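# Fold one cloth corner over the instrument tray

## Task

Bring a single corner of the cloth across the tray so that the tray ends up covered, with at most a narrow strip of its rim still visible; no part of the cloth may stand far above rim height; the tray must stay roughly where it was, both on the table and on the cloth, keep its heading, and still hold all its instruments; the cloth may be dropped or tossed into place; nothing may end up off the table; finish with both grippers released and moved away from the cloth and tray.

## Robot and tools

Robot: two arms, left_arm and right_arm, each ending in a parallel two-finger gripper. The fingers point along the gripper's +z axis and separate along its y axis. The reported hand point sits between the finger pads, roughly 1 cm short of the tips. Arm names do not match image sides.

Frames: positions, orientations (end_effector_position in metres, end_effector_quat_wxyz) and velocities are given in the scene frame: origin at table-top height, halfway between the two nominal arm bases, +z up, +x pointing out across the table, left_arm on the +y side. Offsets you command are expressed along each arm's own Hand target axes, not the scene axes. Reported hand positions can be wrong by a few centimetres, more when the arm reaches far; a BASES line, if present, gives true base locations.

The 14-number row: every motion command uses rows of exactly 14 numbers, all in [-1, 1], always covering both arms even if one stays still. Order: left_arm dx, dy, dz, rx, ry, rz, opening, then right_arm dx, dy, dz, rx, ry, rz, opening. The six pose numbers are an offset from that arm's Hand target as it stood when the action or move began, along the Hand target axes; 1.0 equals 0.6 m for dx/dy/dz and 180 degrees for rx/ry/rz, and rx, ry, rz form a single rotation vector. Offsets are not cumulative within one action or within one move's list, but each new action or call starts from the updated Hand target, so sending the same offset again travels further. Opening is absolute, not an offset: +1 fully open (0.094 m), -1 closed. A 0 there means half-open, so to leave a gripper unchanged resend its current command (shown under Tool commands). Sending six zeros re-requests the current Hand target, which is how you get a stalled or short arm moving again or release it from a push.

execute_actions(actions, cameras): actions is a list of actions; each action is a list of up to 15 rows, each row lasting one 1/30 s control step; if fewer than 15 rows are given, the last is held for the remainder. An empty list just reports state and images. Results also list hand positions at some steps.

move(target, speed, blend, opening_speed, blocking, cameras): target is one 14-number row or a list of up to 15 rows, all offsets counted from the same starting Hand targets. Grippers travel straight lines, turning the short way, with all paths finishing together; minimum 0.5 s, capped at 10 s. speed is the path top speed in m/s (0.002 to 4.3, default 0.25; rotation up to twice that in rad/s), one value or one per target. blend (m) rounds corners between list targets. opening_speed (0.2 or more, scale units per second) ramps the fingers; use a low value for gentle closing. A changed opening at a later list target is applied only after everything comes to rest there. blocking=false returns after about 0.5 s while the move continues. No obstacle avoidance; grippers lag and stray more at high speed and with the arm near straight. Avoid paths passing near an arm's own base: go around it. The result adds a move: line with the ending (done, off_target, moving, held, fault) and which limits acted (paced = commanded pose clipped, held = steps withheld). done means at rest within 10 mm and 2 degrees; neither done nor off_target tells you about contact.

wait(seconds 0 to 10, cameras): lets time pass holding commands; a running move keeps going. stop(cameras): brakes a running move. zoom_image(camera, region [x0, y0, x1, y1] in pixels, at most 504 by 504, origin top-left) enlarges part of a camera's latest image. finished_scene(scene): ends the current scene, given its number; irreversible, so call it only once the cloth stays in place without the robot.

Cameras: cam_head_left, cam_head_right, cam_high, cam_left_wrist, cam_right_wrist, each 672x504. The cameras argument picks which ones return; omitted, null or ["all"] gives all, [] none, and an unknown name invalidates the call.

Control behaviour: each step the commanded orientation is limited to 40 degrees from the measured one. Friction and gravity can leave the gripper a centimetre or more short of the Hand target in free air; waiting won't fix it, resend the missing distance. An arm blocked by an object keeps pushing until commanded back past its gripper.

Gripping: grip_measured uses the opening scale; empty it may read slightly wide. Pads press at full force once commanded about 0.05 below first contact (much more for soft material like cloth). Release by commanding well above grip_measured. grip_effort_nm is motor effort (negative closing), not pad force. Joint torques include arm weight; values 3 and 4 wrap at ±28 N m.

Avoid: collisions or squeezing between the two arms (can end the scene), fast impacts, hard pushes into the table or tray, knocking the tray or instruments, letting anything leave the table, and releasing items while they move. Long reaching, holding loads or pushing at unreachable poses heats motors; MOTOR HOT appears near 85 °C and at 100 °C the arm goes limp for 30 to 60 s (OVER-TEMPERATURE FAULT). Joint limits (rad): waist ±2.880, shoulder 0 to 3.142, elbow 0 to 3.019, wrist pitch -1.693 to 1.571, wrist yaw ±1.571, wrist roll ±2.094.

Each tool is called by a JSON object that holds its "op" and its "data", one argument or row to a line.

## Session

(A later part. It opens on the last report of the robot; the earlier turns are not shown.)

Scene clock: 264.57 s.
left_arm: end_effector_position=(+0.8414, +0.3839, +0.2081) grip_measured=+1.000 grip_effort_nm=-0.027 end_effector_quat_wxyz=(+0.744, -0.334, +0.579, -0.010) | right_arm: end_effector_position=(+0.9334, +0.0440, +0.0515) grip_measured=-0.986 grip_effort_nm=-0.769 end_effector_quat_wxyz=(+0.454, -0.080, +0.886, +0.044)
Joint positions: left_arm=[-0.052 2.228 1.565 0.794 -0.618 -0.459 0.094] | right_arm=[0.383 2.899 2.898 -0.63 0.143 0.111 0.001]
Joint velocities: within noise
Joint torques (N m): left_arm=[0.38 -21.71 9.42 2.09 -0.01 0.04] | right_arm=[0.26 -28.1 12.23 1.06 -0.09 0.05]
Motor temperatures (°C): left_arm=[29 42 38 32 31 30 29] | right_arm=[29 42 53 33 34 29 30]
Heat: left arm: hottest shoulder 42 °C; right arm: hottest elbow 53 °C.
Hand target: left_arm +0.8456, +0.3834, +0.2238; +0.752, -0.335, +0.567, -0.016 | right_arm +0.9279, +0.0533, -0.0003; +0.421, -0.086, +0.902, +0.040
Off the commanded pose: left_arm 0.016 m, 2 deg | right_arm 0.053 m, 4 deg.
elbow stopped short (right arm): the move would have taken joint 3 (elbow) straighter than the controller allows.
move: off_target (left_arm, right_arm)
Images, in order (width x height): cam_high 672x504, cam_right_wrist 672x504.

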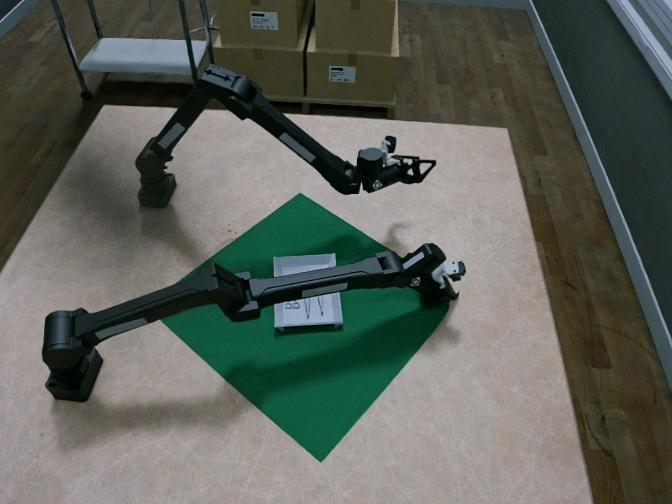

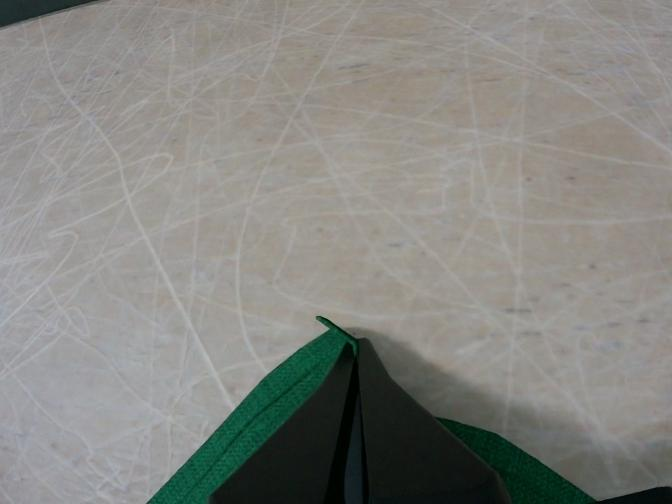

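{"op": "move", "data": {
  "target": [
    [0,0,0,0,0,0,1,-0.1383,-0.0062,-0.2242,0,0,0,-1],
    [0,0,0,0,0,0,1,-0.1253,0.002,-0.4992,0,0.0556,0,-1],
    [0,0,0,0,0,0,1,0,0,-0.7263,0,0.1389,0,-1],
    [0,0,0,0,0,0,1,0.2317,0.0135,-0.7947,0,0.2222,0,-1],
    [0,0,0,0,0,0,1,0.432,0.0272,-0.8002,0,0.2778,0,-1]
  ],
  "speed": 0.2,
  "blend": 0.04
}}

{"op": "zoom_image", "data": {
  "camera": "cam_high",
  "region": [180, 180, 480, 460]
}}

{"op": "zoom_image", "data": {
  "camera": "cam_head_left",
  "region": [140, 140, 440, 410]
}}

Scene clock: 308.63 s.
left_arm: end_effector_position=(+0.8414, +0.3839, +0.2081) grip_measured=+1.000 grip_effort_nm=-0.032 end_effector_quat_wxyz=(+0.744, -0.334, +0.579, -0.010) | right_arm: end_effector_position=(+0.4055, -0.0349, +0.1173) grip_measured=-0.987 grip_effort_nm=-0.730 end_effector_quat_wxyz=(+0.007, -0.094, +0.996, +0.001)
Joint positions: left_arm=[-0.052 2.228 1.565 0.794 -0.618 -0.459 0.094] | right_arm=[0.576 1.679 1.197 -1.074 0.005 0.369 0.001]
Joint velocities: within noise
Joint torques (N m): left_arm=[0.38 -21.71 9.42 2.09 -0.01 0.04] | right_arm=[0.15 -15.97 7.15 0.47 -0.22 0.11]
Motor temperatures (°C): left_arm=[29 42 39 32 31 30 28] | right_arm=[29 39 55 32 33 29 30]
Heat: left arm: hottest shoulder 42 °C; right arm: hottest elbow 55 °C.
Hand target: left_arm +0.8456, +0.3834, +0.2238; +0.752, -0.335, +0.567, -0.016 | right_arm +0.4000, -0.0315, +0.1095; +0.000, -0.094, +0.996, +0.000
Off the commanded pose: left_arm 0.016 m, 2 deg | right_arm 0.010 m, 1 deg.
move: off_target (left_arm)

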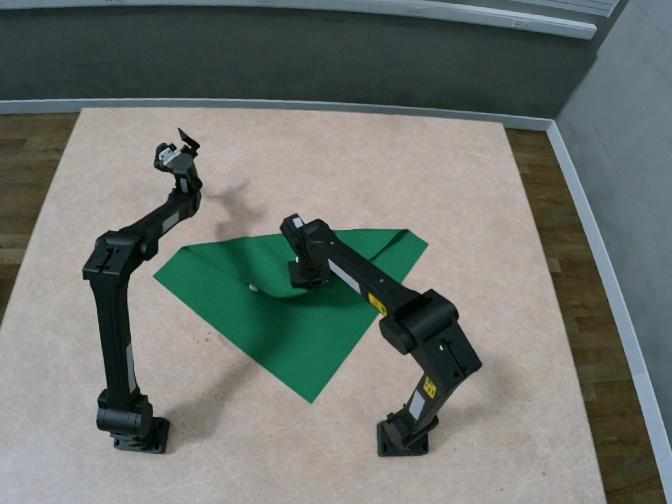

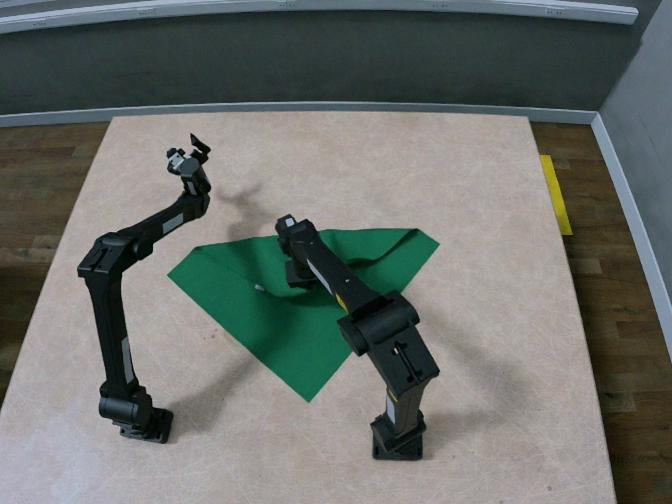

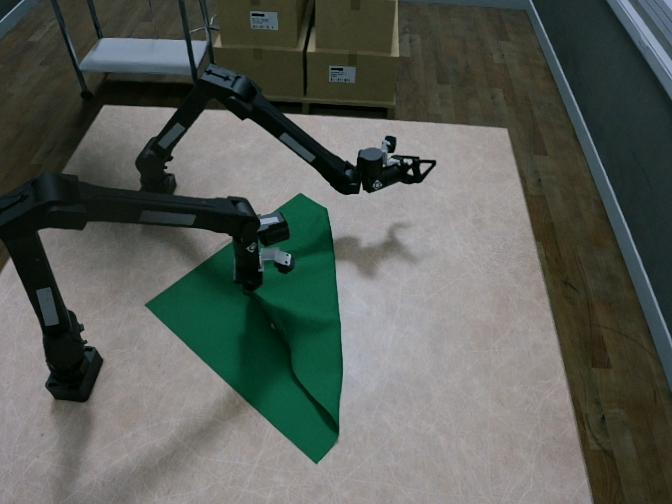

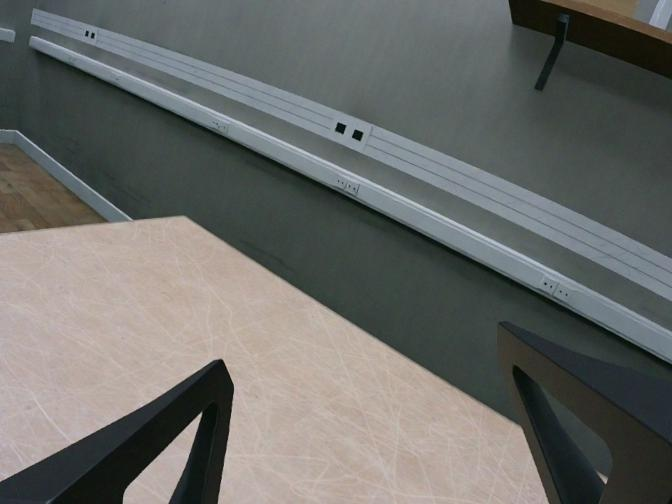

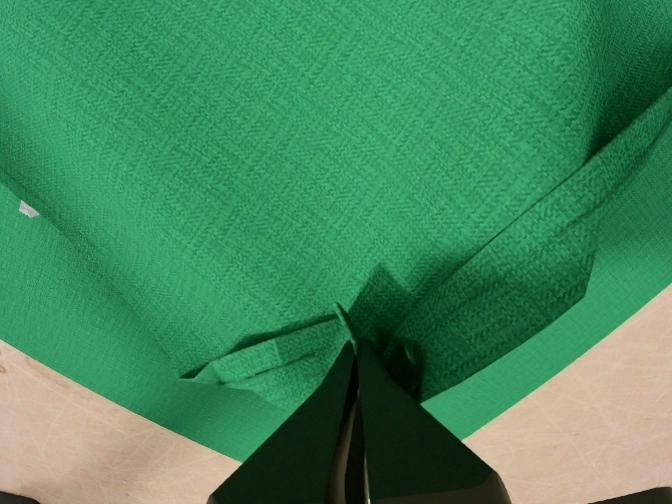

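Scaled by 1.680 from the camera's 672x504 image, which has a finer 960x720 frame.

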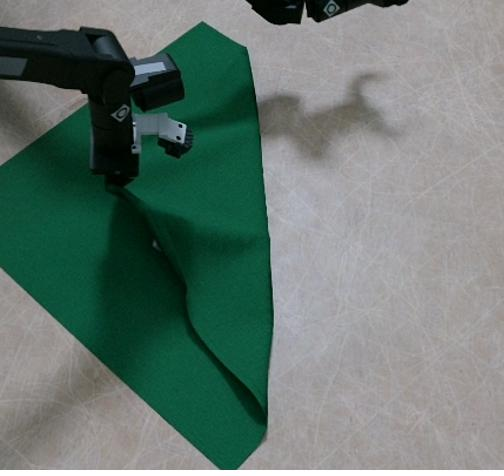

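Scaled by 1.680 from the camera's 672x504 image, which has a finer 960x720 frame.

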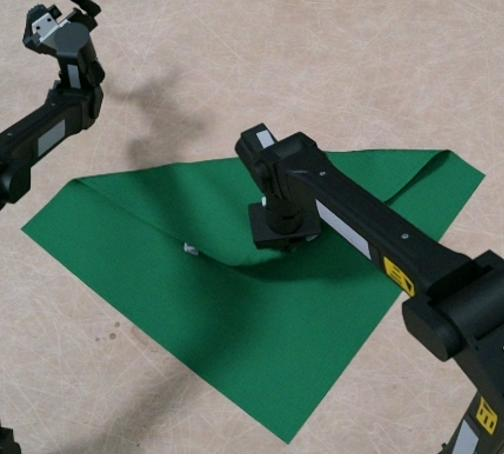

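{"op": "move", "data": {
  "target": [0,0,0,0,0,0,1,0.0358,0.0517,0.1292,0,0,0,-1],
  "speed": 0.12
}}

{"op": "zoom_image", "data": {
  "camera": "cam_head_left",
  "region": [140, 140, 440, 410]
}}

{"op": "zoom_image", "data": {
  "camera": "cam_high",
  "region": [180, 180, 380, 360]
}}

Scene clock: 315.23 s.
left_arm: end_effector_position=(+0.8414, +0.3839, +0.2081) grip_measured=+1.000 grip_effort_nm=-0.027 end_effector_quat_wxyz=(+0.744, -0.334, +0.579, -0.010) | right_arm: end_effector_position=(+0.3830, -0.0060, +0.0457) grip_measured=-0.987 grip_effort_nm=-0.725 end_effector_quat_wxyz=(+0.013, -0.094, +0.996, +0.005)
Joint positions: left_arm=[-0.052 2.228 1.565 0.794 -0.618 -0.459 0.094] | right_arm=[0.654 1.77 1.099 -0.871 0.005 0.447 0.001]
Joint velocities: within noise
Joint torques (N m): left_arm=[0.38 -21.71 9.42 2.07 -0.01 0.04] | right_arm=[0.26 -15.21 5.74 0.65 -0.18 0.11]
Motor temperatures (°C): left_arm=[29 42 39 32 30 30 28] | right_arm=[29 39 53 32 33 29 30]
Heat: left arm: hottest shoulder 42 °C; right arm: hottest elbow 53 °C.
Hand target: left_arm +0.8456, +0.3834, +0.2238; +0.752, -0.335, +0.567, -0.016 | right_arm +0.3731, -0.0049, +0.0321; +0.000, -0.095, +0.996, +0.000
Off the commanded pose: left_arm 0.016 m, 2 deg | right_arm 0.017 m, 2 deg.
move: off_target (left_arm, right_arm)

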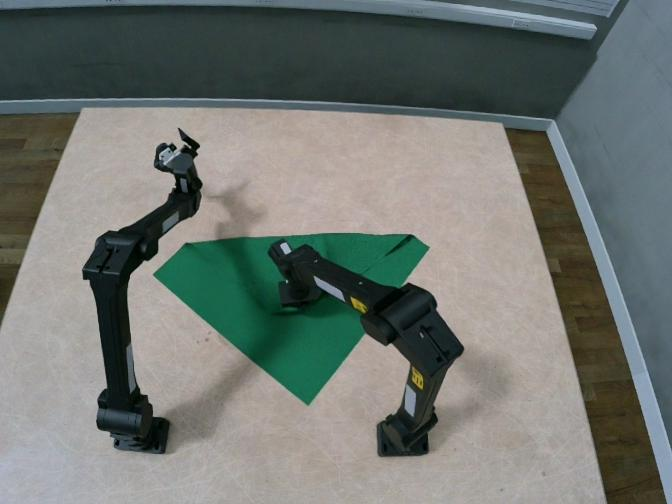

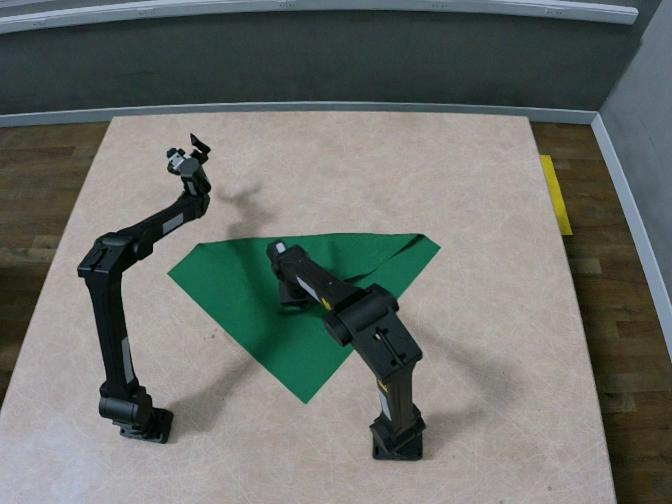

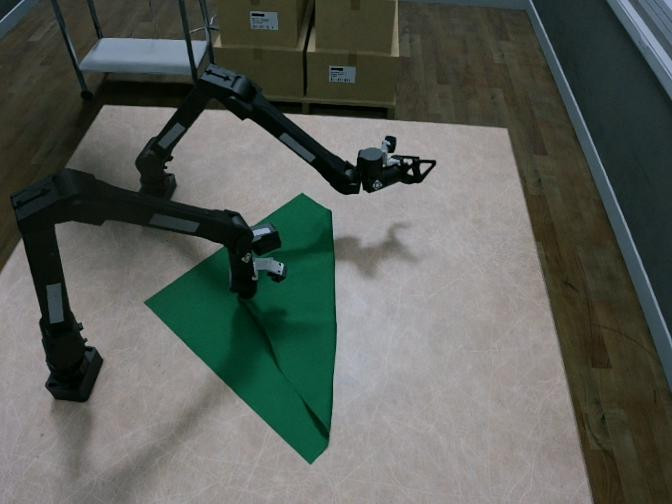

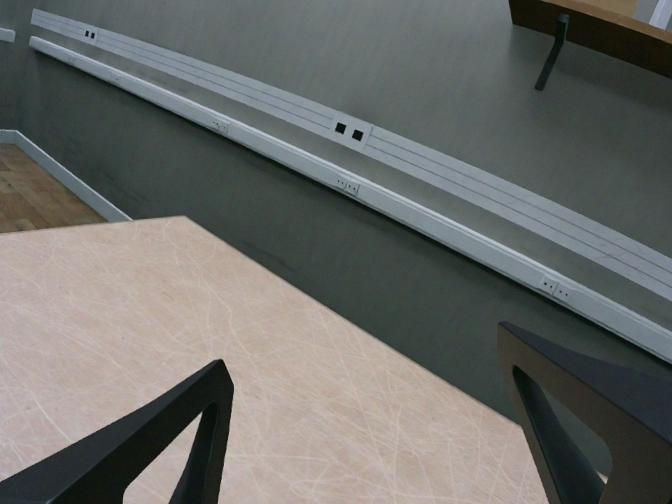

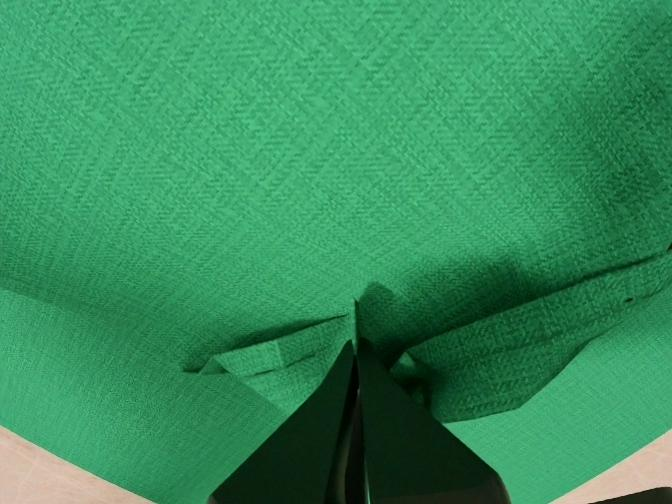

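Scaled by 1.680 from the camera's 672x504 image, which has a finer 960x720 frame.

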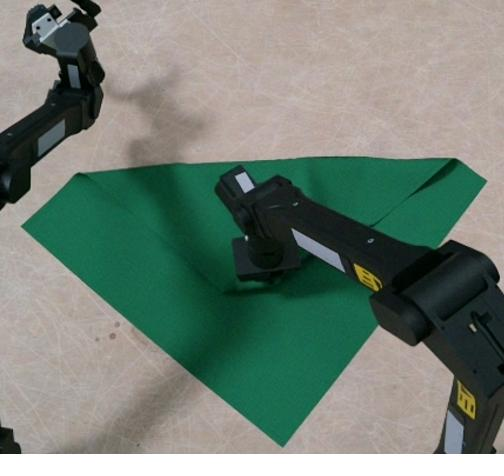

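Scaled by 2.520 from the camera's 672x504 image, which has a finer 960x720 frame.

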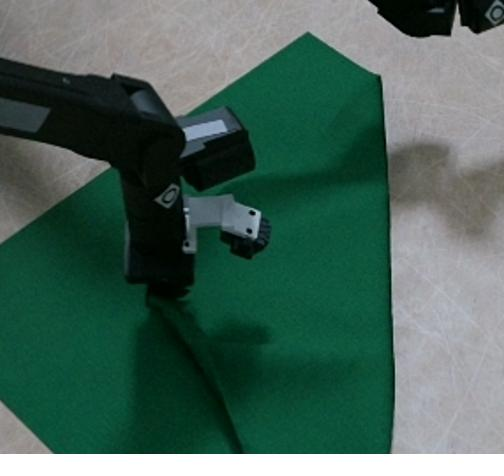

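{"op": "move", "data": {
  "target": [0,0,0,0,0,0,1,-0.0335,-0.02,0.025,0,0,0,-1],
  "speed": 0.1,
  "cameras": ["cam_head_left","cam_high","cam_right_wrist"]
}}

{"op": "zoom_image", "data": {
  "camera": "cam_high",
  "region": [210, 240, 300, 330]
}}

{"op": "zoom_image", "data": {
  "camera": "cam_head_left",
  "region": [140, 140, 440, 410]
}}

Scene clock: 327.07 s.
left_arm: end_effector_position=(+0.8414, +0.3839, +0.2081) grip_measured=+1.000 grip_effort_nm=-0.032 end_effector_quat_wxyz=(+0.744, -0.334, +0.579, -0.010) | right_arm: end_effector_position=(+0.3883, -0.0138, +0.0283) grip_measured=-0.987 grip_effort_nm=-0.740 end_effector_quat_wxyz=(+0.005, -0.092, +0.996, +0.002)
Joint positions: left_arm=[-0.052 2.228 1.565 0.794 -0.618 -0.459 0.094] | right_arm=[0.633 1.809 1.1 -0.852 0.002 0.43 0.001]
Joint velocities: within noise
Joint torques (N m): left_arm=[0.38 -21.71 9.42 2.07 -0.01 0.04] | right_arm=[-1.03 -14.21 7.97 0.83 -0.07 -0.08]
Motor temperatures (°C): left_arm=[29 42 39 32 30 30 28] | right_arm=[29 39 51 32 33 28 30]
Heat: left arm: hottest shoulder 42 °C; right arm: hottest elbow 51 °C.
Hand target: left_arm +0.8456, +0.3834, +0.2238; +0.752, -0.335, +0.567, -0.016 | right_arm +0.3951, -0.0131, +0.0171; +0.000, -0.094, +0.996, +0.000
Off the commanded pose: left_arm 0.016 m, 2 deg | right_arm 0.013 m, 1 deg.
move: off_target (left_arm, right_arm)
Images, in order (width x height): cam_head_left 672x504, cam_high 672x504, cam_right_wrist 672x504.

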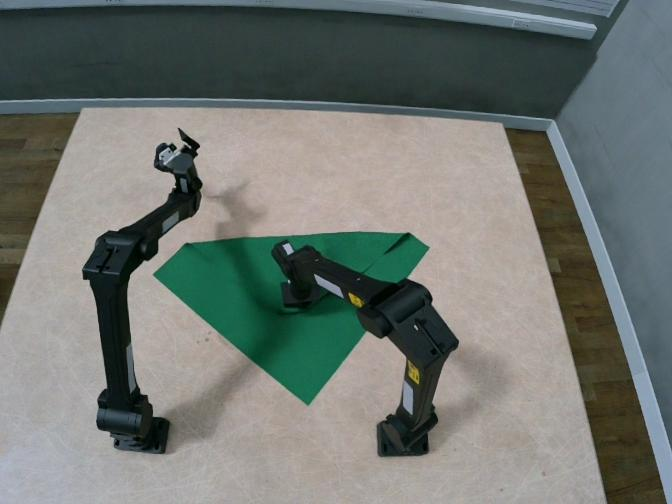

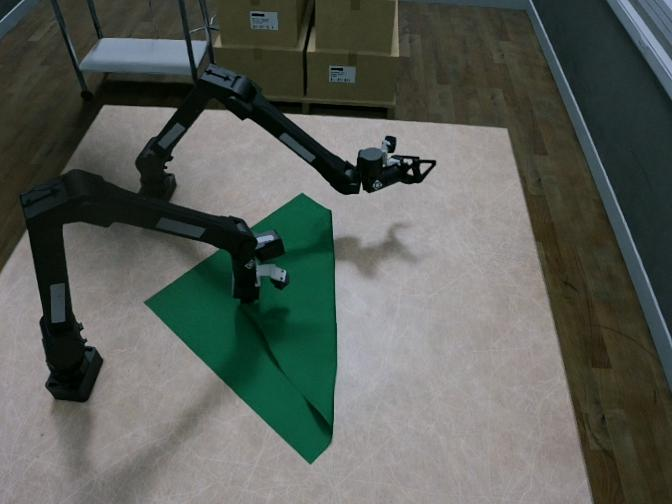

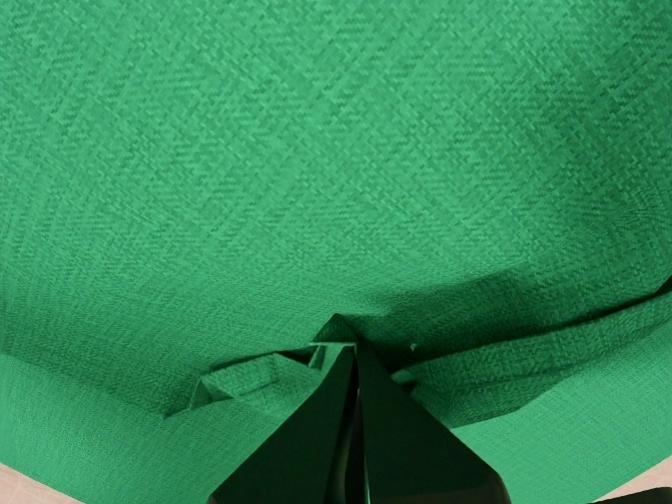

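Scaled by 5.600 from the camera's 672x504 image, which has a finer 960x720 frame.

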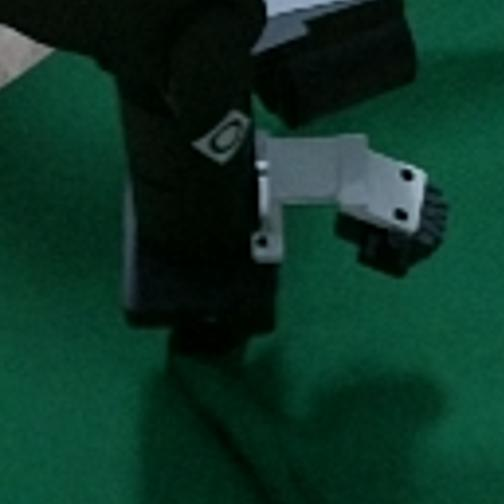

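Scaled by 1.680 from the camera's 672x504 image, which has a finer 960x720 frame.

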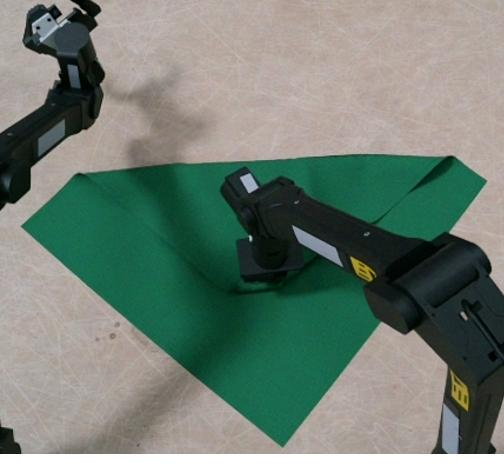

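{"op": "move", "data": {
  "target": [
    [0,0,0,0,0,0,1,0,0,-0.0167,0,0,0,-0.2],
    [0,0,0,0,0,0,1,0,0,-0.3,0,0,0,-0.2]
  ],
  "speed": 0.15,
  "opening_speed": 1.0
}}

{"op": "zoom_image", "data": {
  "camera": "cam_high",
  "region": [140, 180, 380, 480]
}}

{"op": "zoom_image", "data": {
  "camera": "cam_head_left",
  "region": [140, 140, 440, 410]
}}

Scene clock: 336.80 s.
left_arm: end_effector_position=(+0.8414, +0.3839, +0.2081) grip_measured=+1.000 grip_effort_nm=-0.027 end_effector_quat_wxyz=(+0.744, -0.334, +0.579, -0.010) | right_arm: end_effector_position=(+0.3846, -0.0164, +0.1882) grip_measured=-0.203 grip_effort_nm=0.095 end_effector_quat_wxyz=(-0.006, -0.093, +0.996, -0.005)
Joint positions: left_arm=[-0.052 2.228 1.565 0.794 -0.618 -0.459 0.094] | right_arm=[0.633 1.608 1.308 -1.286 0.002 0.427 0.037]
Joint velocities: within noise
Joint torques (N m): left_arm=[0.38 -21.66 9.42 2.09 -0.01 0.04] | right_arm=[-1.14 -15.97 10.91 -0.42 -0.09 -0.06]
Motor temperatures (°C): left_arm=[29 43 39 32 30 30 28] | right_arm=[29 38 49 32 33 28 30]
Heat: left arm: hottest shoulder 43 °C; right arm: hottest elbow 49 °C.
Hand target: left_arm +0.8456, +0.3834, +0.2238; +0.752, -0.335, +0.567, -0.016 | right_arm +0.3951, -0.0130, +0.1971; +0.000, -0.095, +0.996, +0.000
Off the commanded pose: left_arm 0.016 m, 2 deg | right_arm 0.014 m, 1 deg.
move: off_target (left_arm, right_arm)

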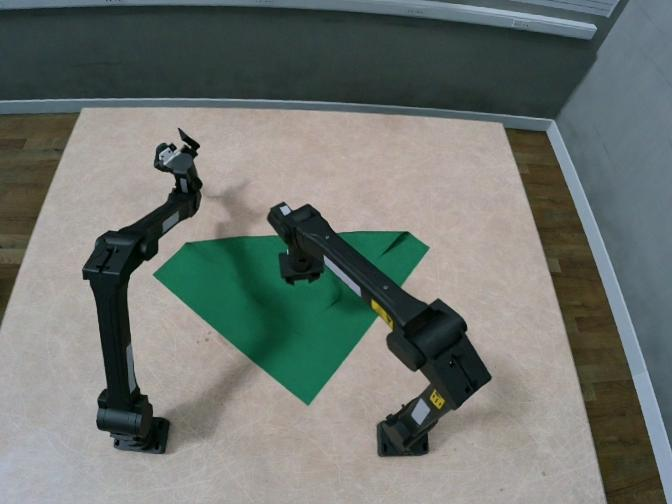

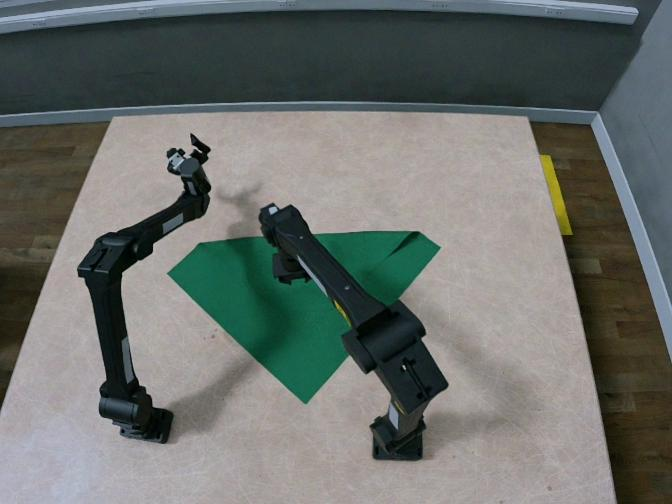

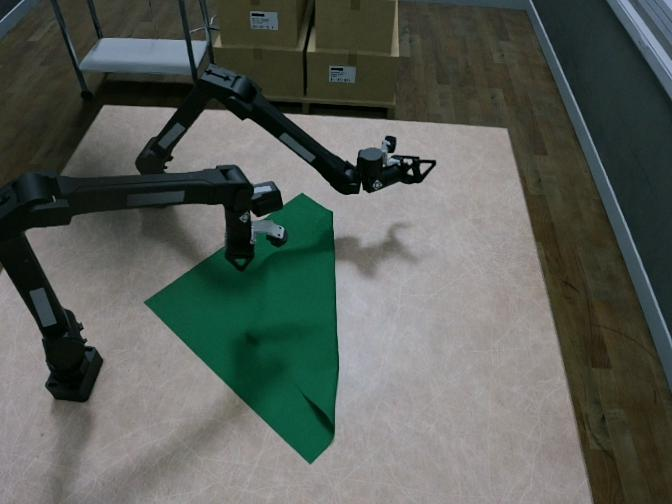

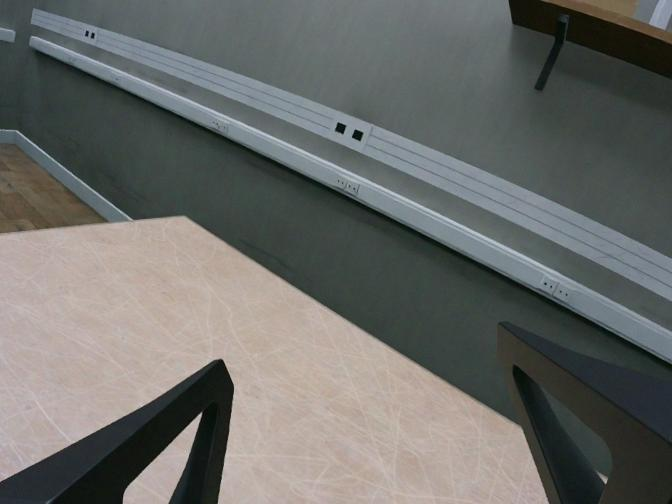

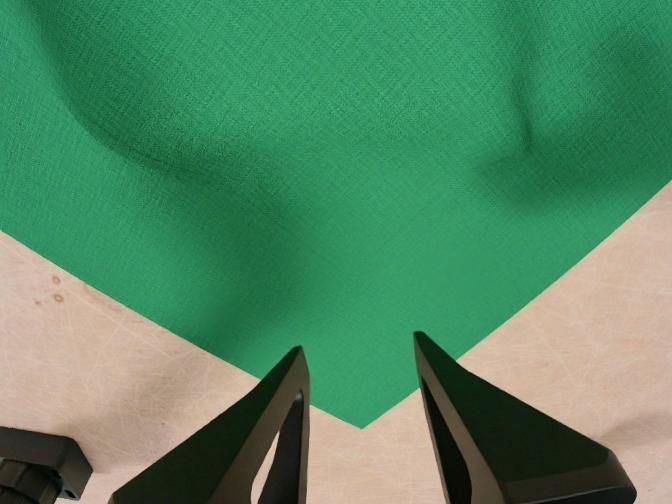

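Scaled by 1.680 from the camera's 672x504 image, which has a finer 960x720 frame.

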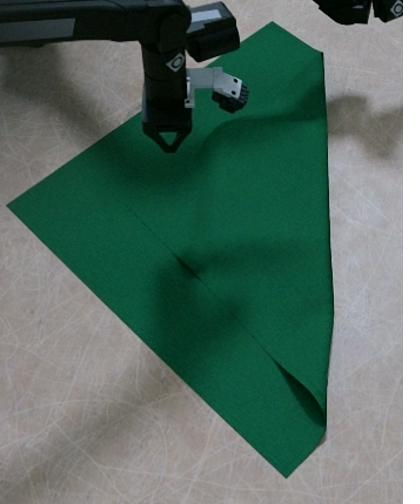

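Scaled by 1.680 from the camera's 672x504 image, which has a finer 960x720 frame.

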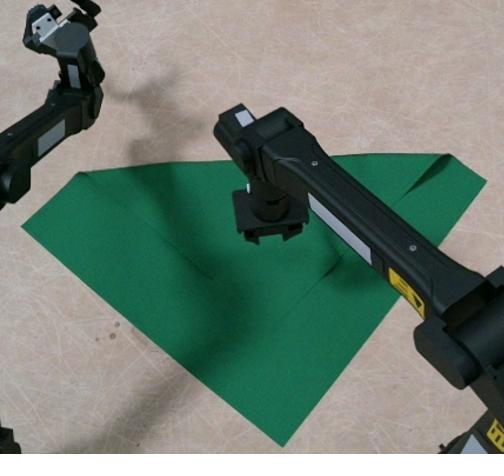

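{"op": "move", "data": {
  "target": [0,0,0,0,0,0,1,0.1034,-0.54,-0.1333,0,0,0,-0.2],
  "speed": 0.3,
  "cameras": ["cam_head_left","cam_head_right","cam_high","cam_right_wrist"]
}}

{"op": "zoom_image", "data": {
  "camera": "cam_high",
  "region": [140, 180, 380, 480]
}}

{"op": "zoom_image", "data": {
  "camera": "cam_head_left",
  "region": [200, 190, 380, 340]
}}

{"op": "zoom_image", "data": {
  "camera": "cam_head_right",
  "region": [140, 140, 440, 410]
}}

Scene clock: 351.33 s.
left_arm: end_effector_position=(+0.8414, +0.3839, +0.2081) grip_measured=+1.000 grip_effort_nm=-0.027 end_effector_quat_wxyz=(+0.744, -0.334, +0.579, -0.010) | right_arm: end_effector_position=(+0.3830, -0.3456, +0.2634) grip_measured=-0.203 grip_effort_nm=0.085 end_effector_quat_wxyz=(-0.012, -0.084, +0.996, +0.001)
Joint positions: left_arm=[-0.052 2.228 1.565 0.794 -0.618 -0.459 0.094] | right_arm=[-0.141 1.364 1.242 -1.473 0.003 -0.328 0.037]
Joint velocities: within noise
Joint torques (N m): left_arm=[0.38 -21.71 9.43 2.09 -0.01 0.04] | right_arm=[0.67 -11.99 12.03 -0.13 -0.21 -0.06]
Motor temperatures (°C): left_arm=[29 43 39 32 30 30 28] | right_arm=[29 38 49 32 33 28 30]
Heat: left arm: hottest shoulder 43 °C; right arm: hottest elbow 49 °C.
Hand target: left_arm +0.8456, +0.3834, +0.2238; +0.752, -0.335, +0.567, -0.016 | right_arm +0.3950, -0.3428, +0.2771; +0.000, -0.095, +0.996, +0.000
Off the commanded pose: left_arm 0.016 m, 2 deg | right_arm 0.019 m, 2 deg.
move: off_target (left_arm, right_arm)
Images, in order (width x height): cam_head_left 672x504, cam_head_right 672x504, cam_high 672x504, cam_right_wrist 672x504.

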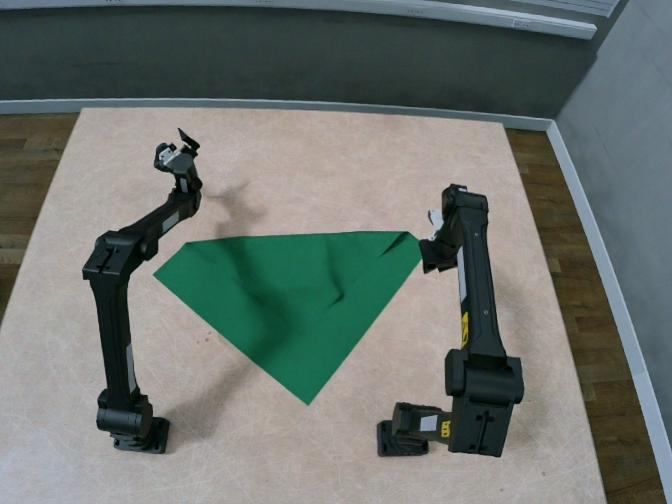

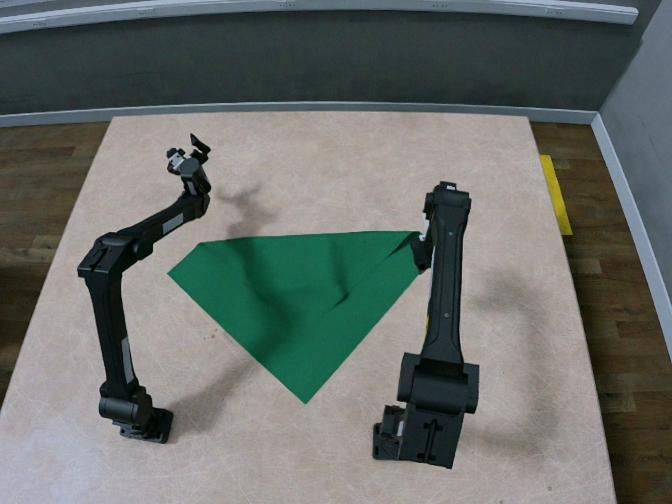

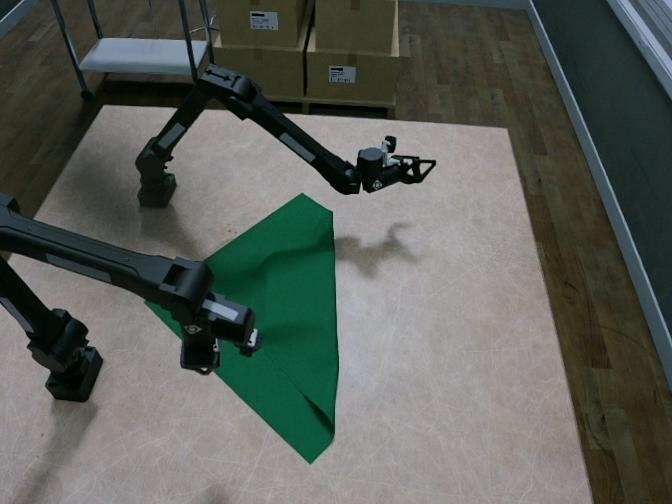

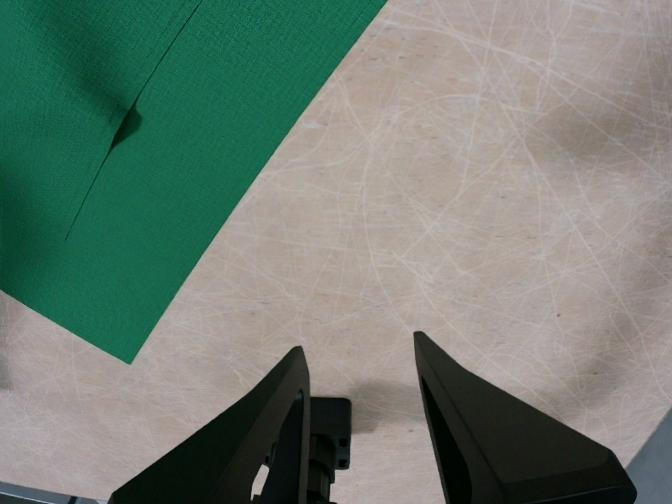

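Scaled by 1.680 from the camera's 672x504 image, which has a finer 960x720 frame.

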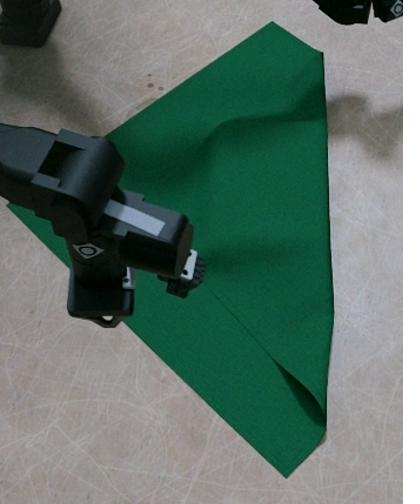

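Scaled by 2.800 from the camera's 672x504 image, which has a finer 960x720 frame.

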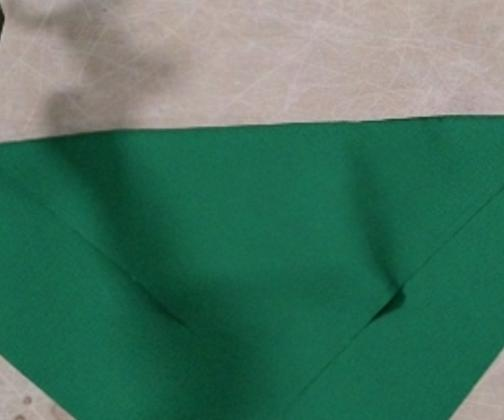

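Scaled by 1.680 from the camera's 672x504 image, which has a finer 960x720 frame.

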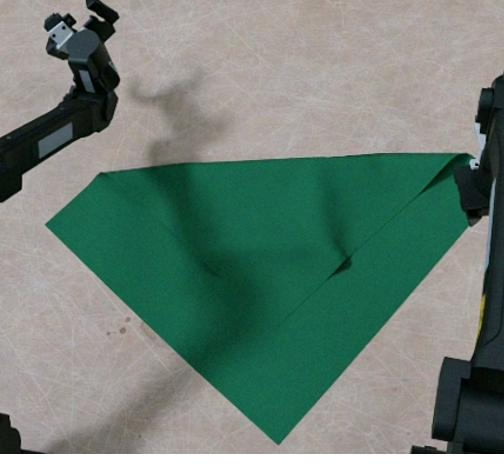

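{"op": "move", "data": {
  "target": [0,0,0,0,0,0,1,-0.1557,0.547,-0.1833,0,0,0,-0.2],
  "speed": 0.3,
  "cameras": ["cam_high","cam_right_wrist"]
}}

{"op": "zoom_image", "data": {
  "camera": "cam_right_wrist",
  "region": [84, 0, 588, 420]
}}

{"op": "zoom_image", "data": {
  "camera": "cam_high",
  "region": [140, 180, 380, 480]
}}

Scene clock: 372.57 s.
left_arm: end_effector_position=(+0.8414, +0.3839, +0.2081) grip_measured=+1.000 grip_effort_nm=-0.027 end_effector_quat_wxyz=(+0.744, -0.334, +0.579, -0.010) | right_arm: end_effector_position=(+0.4144, -0.0039, +0.3807) grip_measured=-0.203 grip_effort_nm=0.085 end_effector_quat_wxyz=(+0.039, -0.105, +0.993, +0.023)
Joint positions: left_arm=[-0.052 2.228 1.565 0.794 -0.618 -0.459 0.094] | right_arm=[0.617 1.598 1.803 -1.685 -0.003 0.389 0.037]
Joint velocities: within noise
Joint torques (N m): left_arm=[0.38 -21.71 9.43 2.07 -0.01 0.04] | right_arm=[-1.79 -14.74 12.08 0.13 0.13 0.12]
Motor temperatures (°C): left_arm=[29 43 39 32 30 30 28] | right_arm=[29 37 52 31 33 28 30]
Heat: left arm: hottest shoulder 43 °C; right arm: hottest elbow 52 °C.
Hand target: left_arm +0.8456, +0.3834, +0.2238; +0.752, -0.335, +0.567, -0.016 | right_arm +0.4251, -0.0029, +0.3871; +0.000, -0.095, +0.996, +0.000
Off the commanded pose: left_arm 0.016 m, 2 deg | right_arm 0.012 m, 5 deg.
joint sent to its limit (right arm) — joint 4 (wrist pitch), lower limit. The joint targets are off in orientation, not in position.
move: off_target (left_arm, right_arm)
Images, in order (width x height): cam_high 672x504, cam_right_wrist 672x504.

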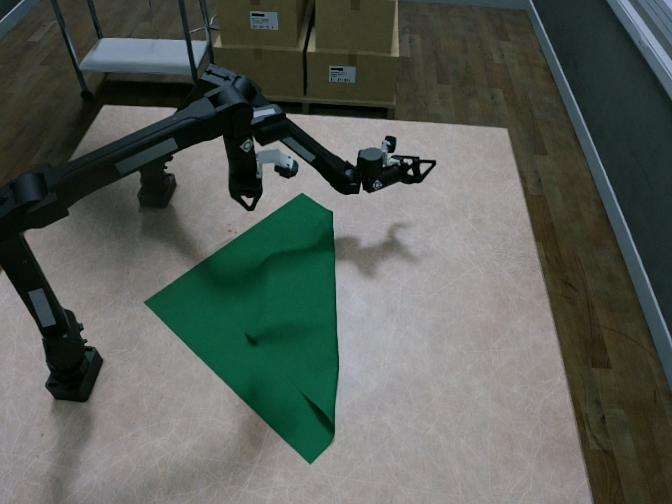

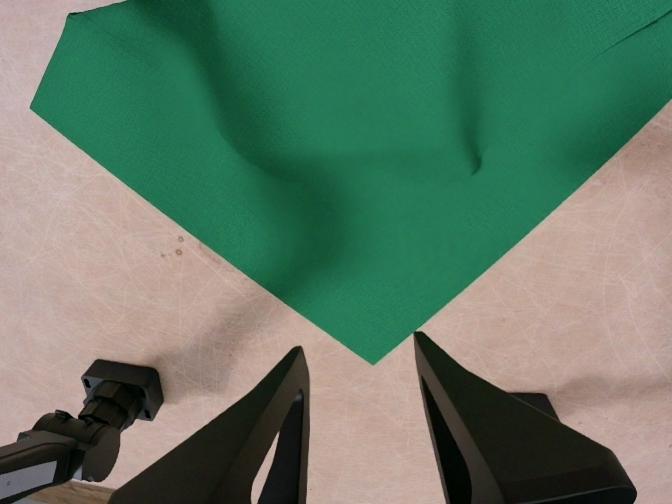

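Scaled by 1.000.

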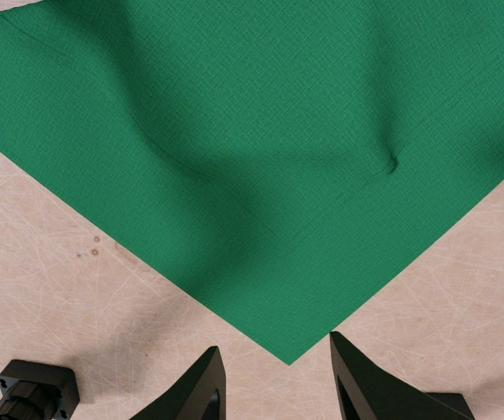

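Scaled by 1.680 from the camera's 672x504 image, which has a finer 960x720 frame.

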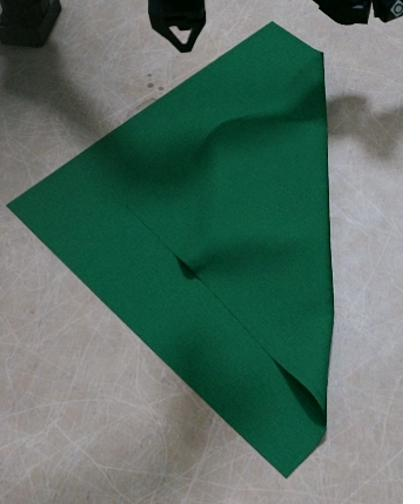

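{"op": "move", "data": {
  "target": [0,0,0,0,0,0,1,0.09,-0.53,0.1,0,0,0,-0.2],
  "speed": 0.35,
  "cameras": ["cam_head_left","cam_high"]
}}

{"op": "finished_scene", "data": {
  "scene": 1
}}

Scene clock: 414.27 s.
left_arm: end_effector_position=(+0.8414, +0.3839, +0.2081) grip_measured=+1.000 grip_effort_nm=-0.032 end_effector_quat_wxyz=(+0.744, -0.334, +0.579, -0.010) | right_arm: end_effector_position=(+0.4271, -0.3294, +0.3372) grip_measured=-0.203 grip_effort_nm=0.085 end_effector_quat_wxyz=(+0.007, -0.084, +0.996, -0.002)
Joint positions: left_arm=[-0.052 2.228 1.565 0.794 -0.618 -0.459 0.094] | right_arm=[-0.088 1.443 1.515 -1.629 0.001 -0.275 0.037]
Joint velocities: within noise
Joint torques (N m): left_arm=[0.38 -21.71 9.42 2.07 -0.01 0.04] | right_arm=[0.62 -13.1 8.16 0.73 -0.03 -0.18]
Motor temperatures (°C): left_arm=[29 43 39 31 30 30 28] | right_arm=[29 36 55 31 33 28 29]
Heat: left arm: hottest shoulder 43 °C; right arm: hottest elbow 55 °C.
Hand target: left_arm +0.8456, +0.3834, +0.2238; +0.752, -0.335, +0.567, -0.016 | right_arm +0.4319, -0.3254, +0.3272; +0.000, -0.094, +0.996, +0.000
Off the commanded pose: left_arm 0.016 m, 2 deg | right_arm 0.012 m, 1 deg.
move: off_target (left_arm, right_arm)
Images, in order (width x height): cam_head_left 672x504, cam_high 672x504.

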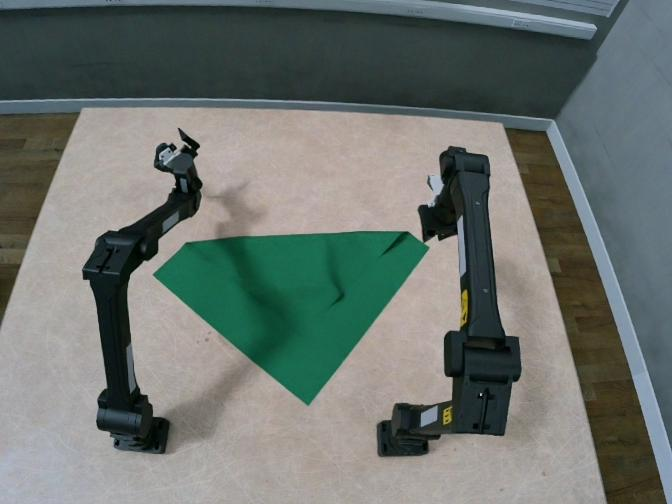

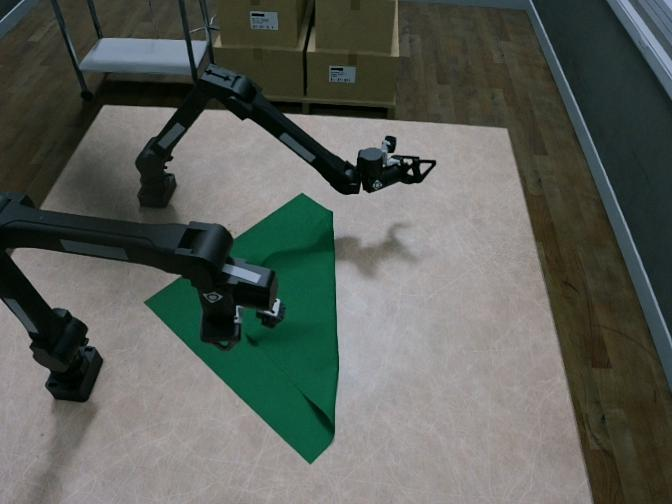

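The scene is finished: the task was done.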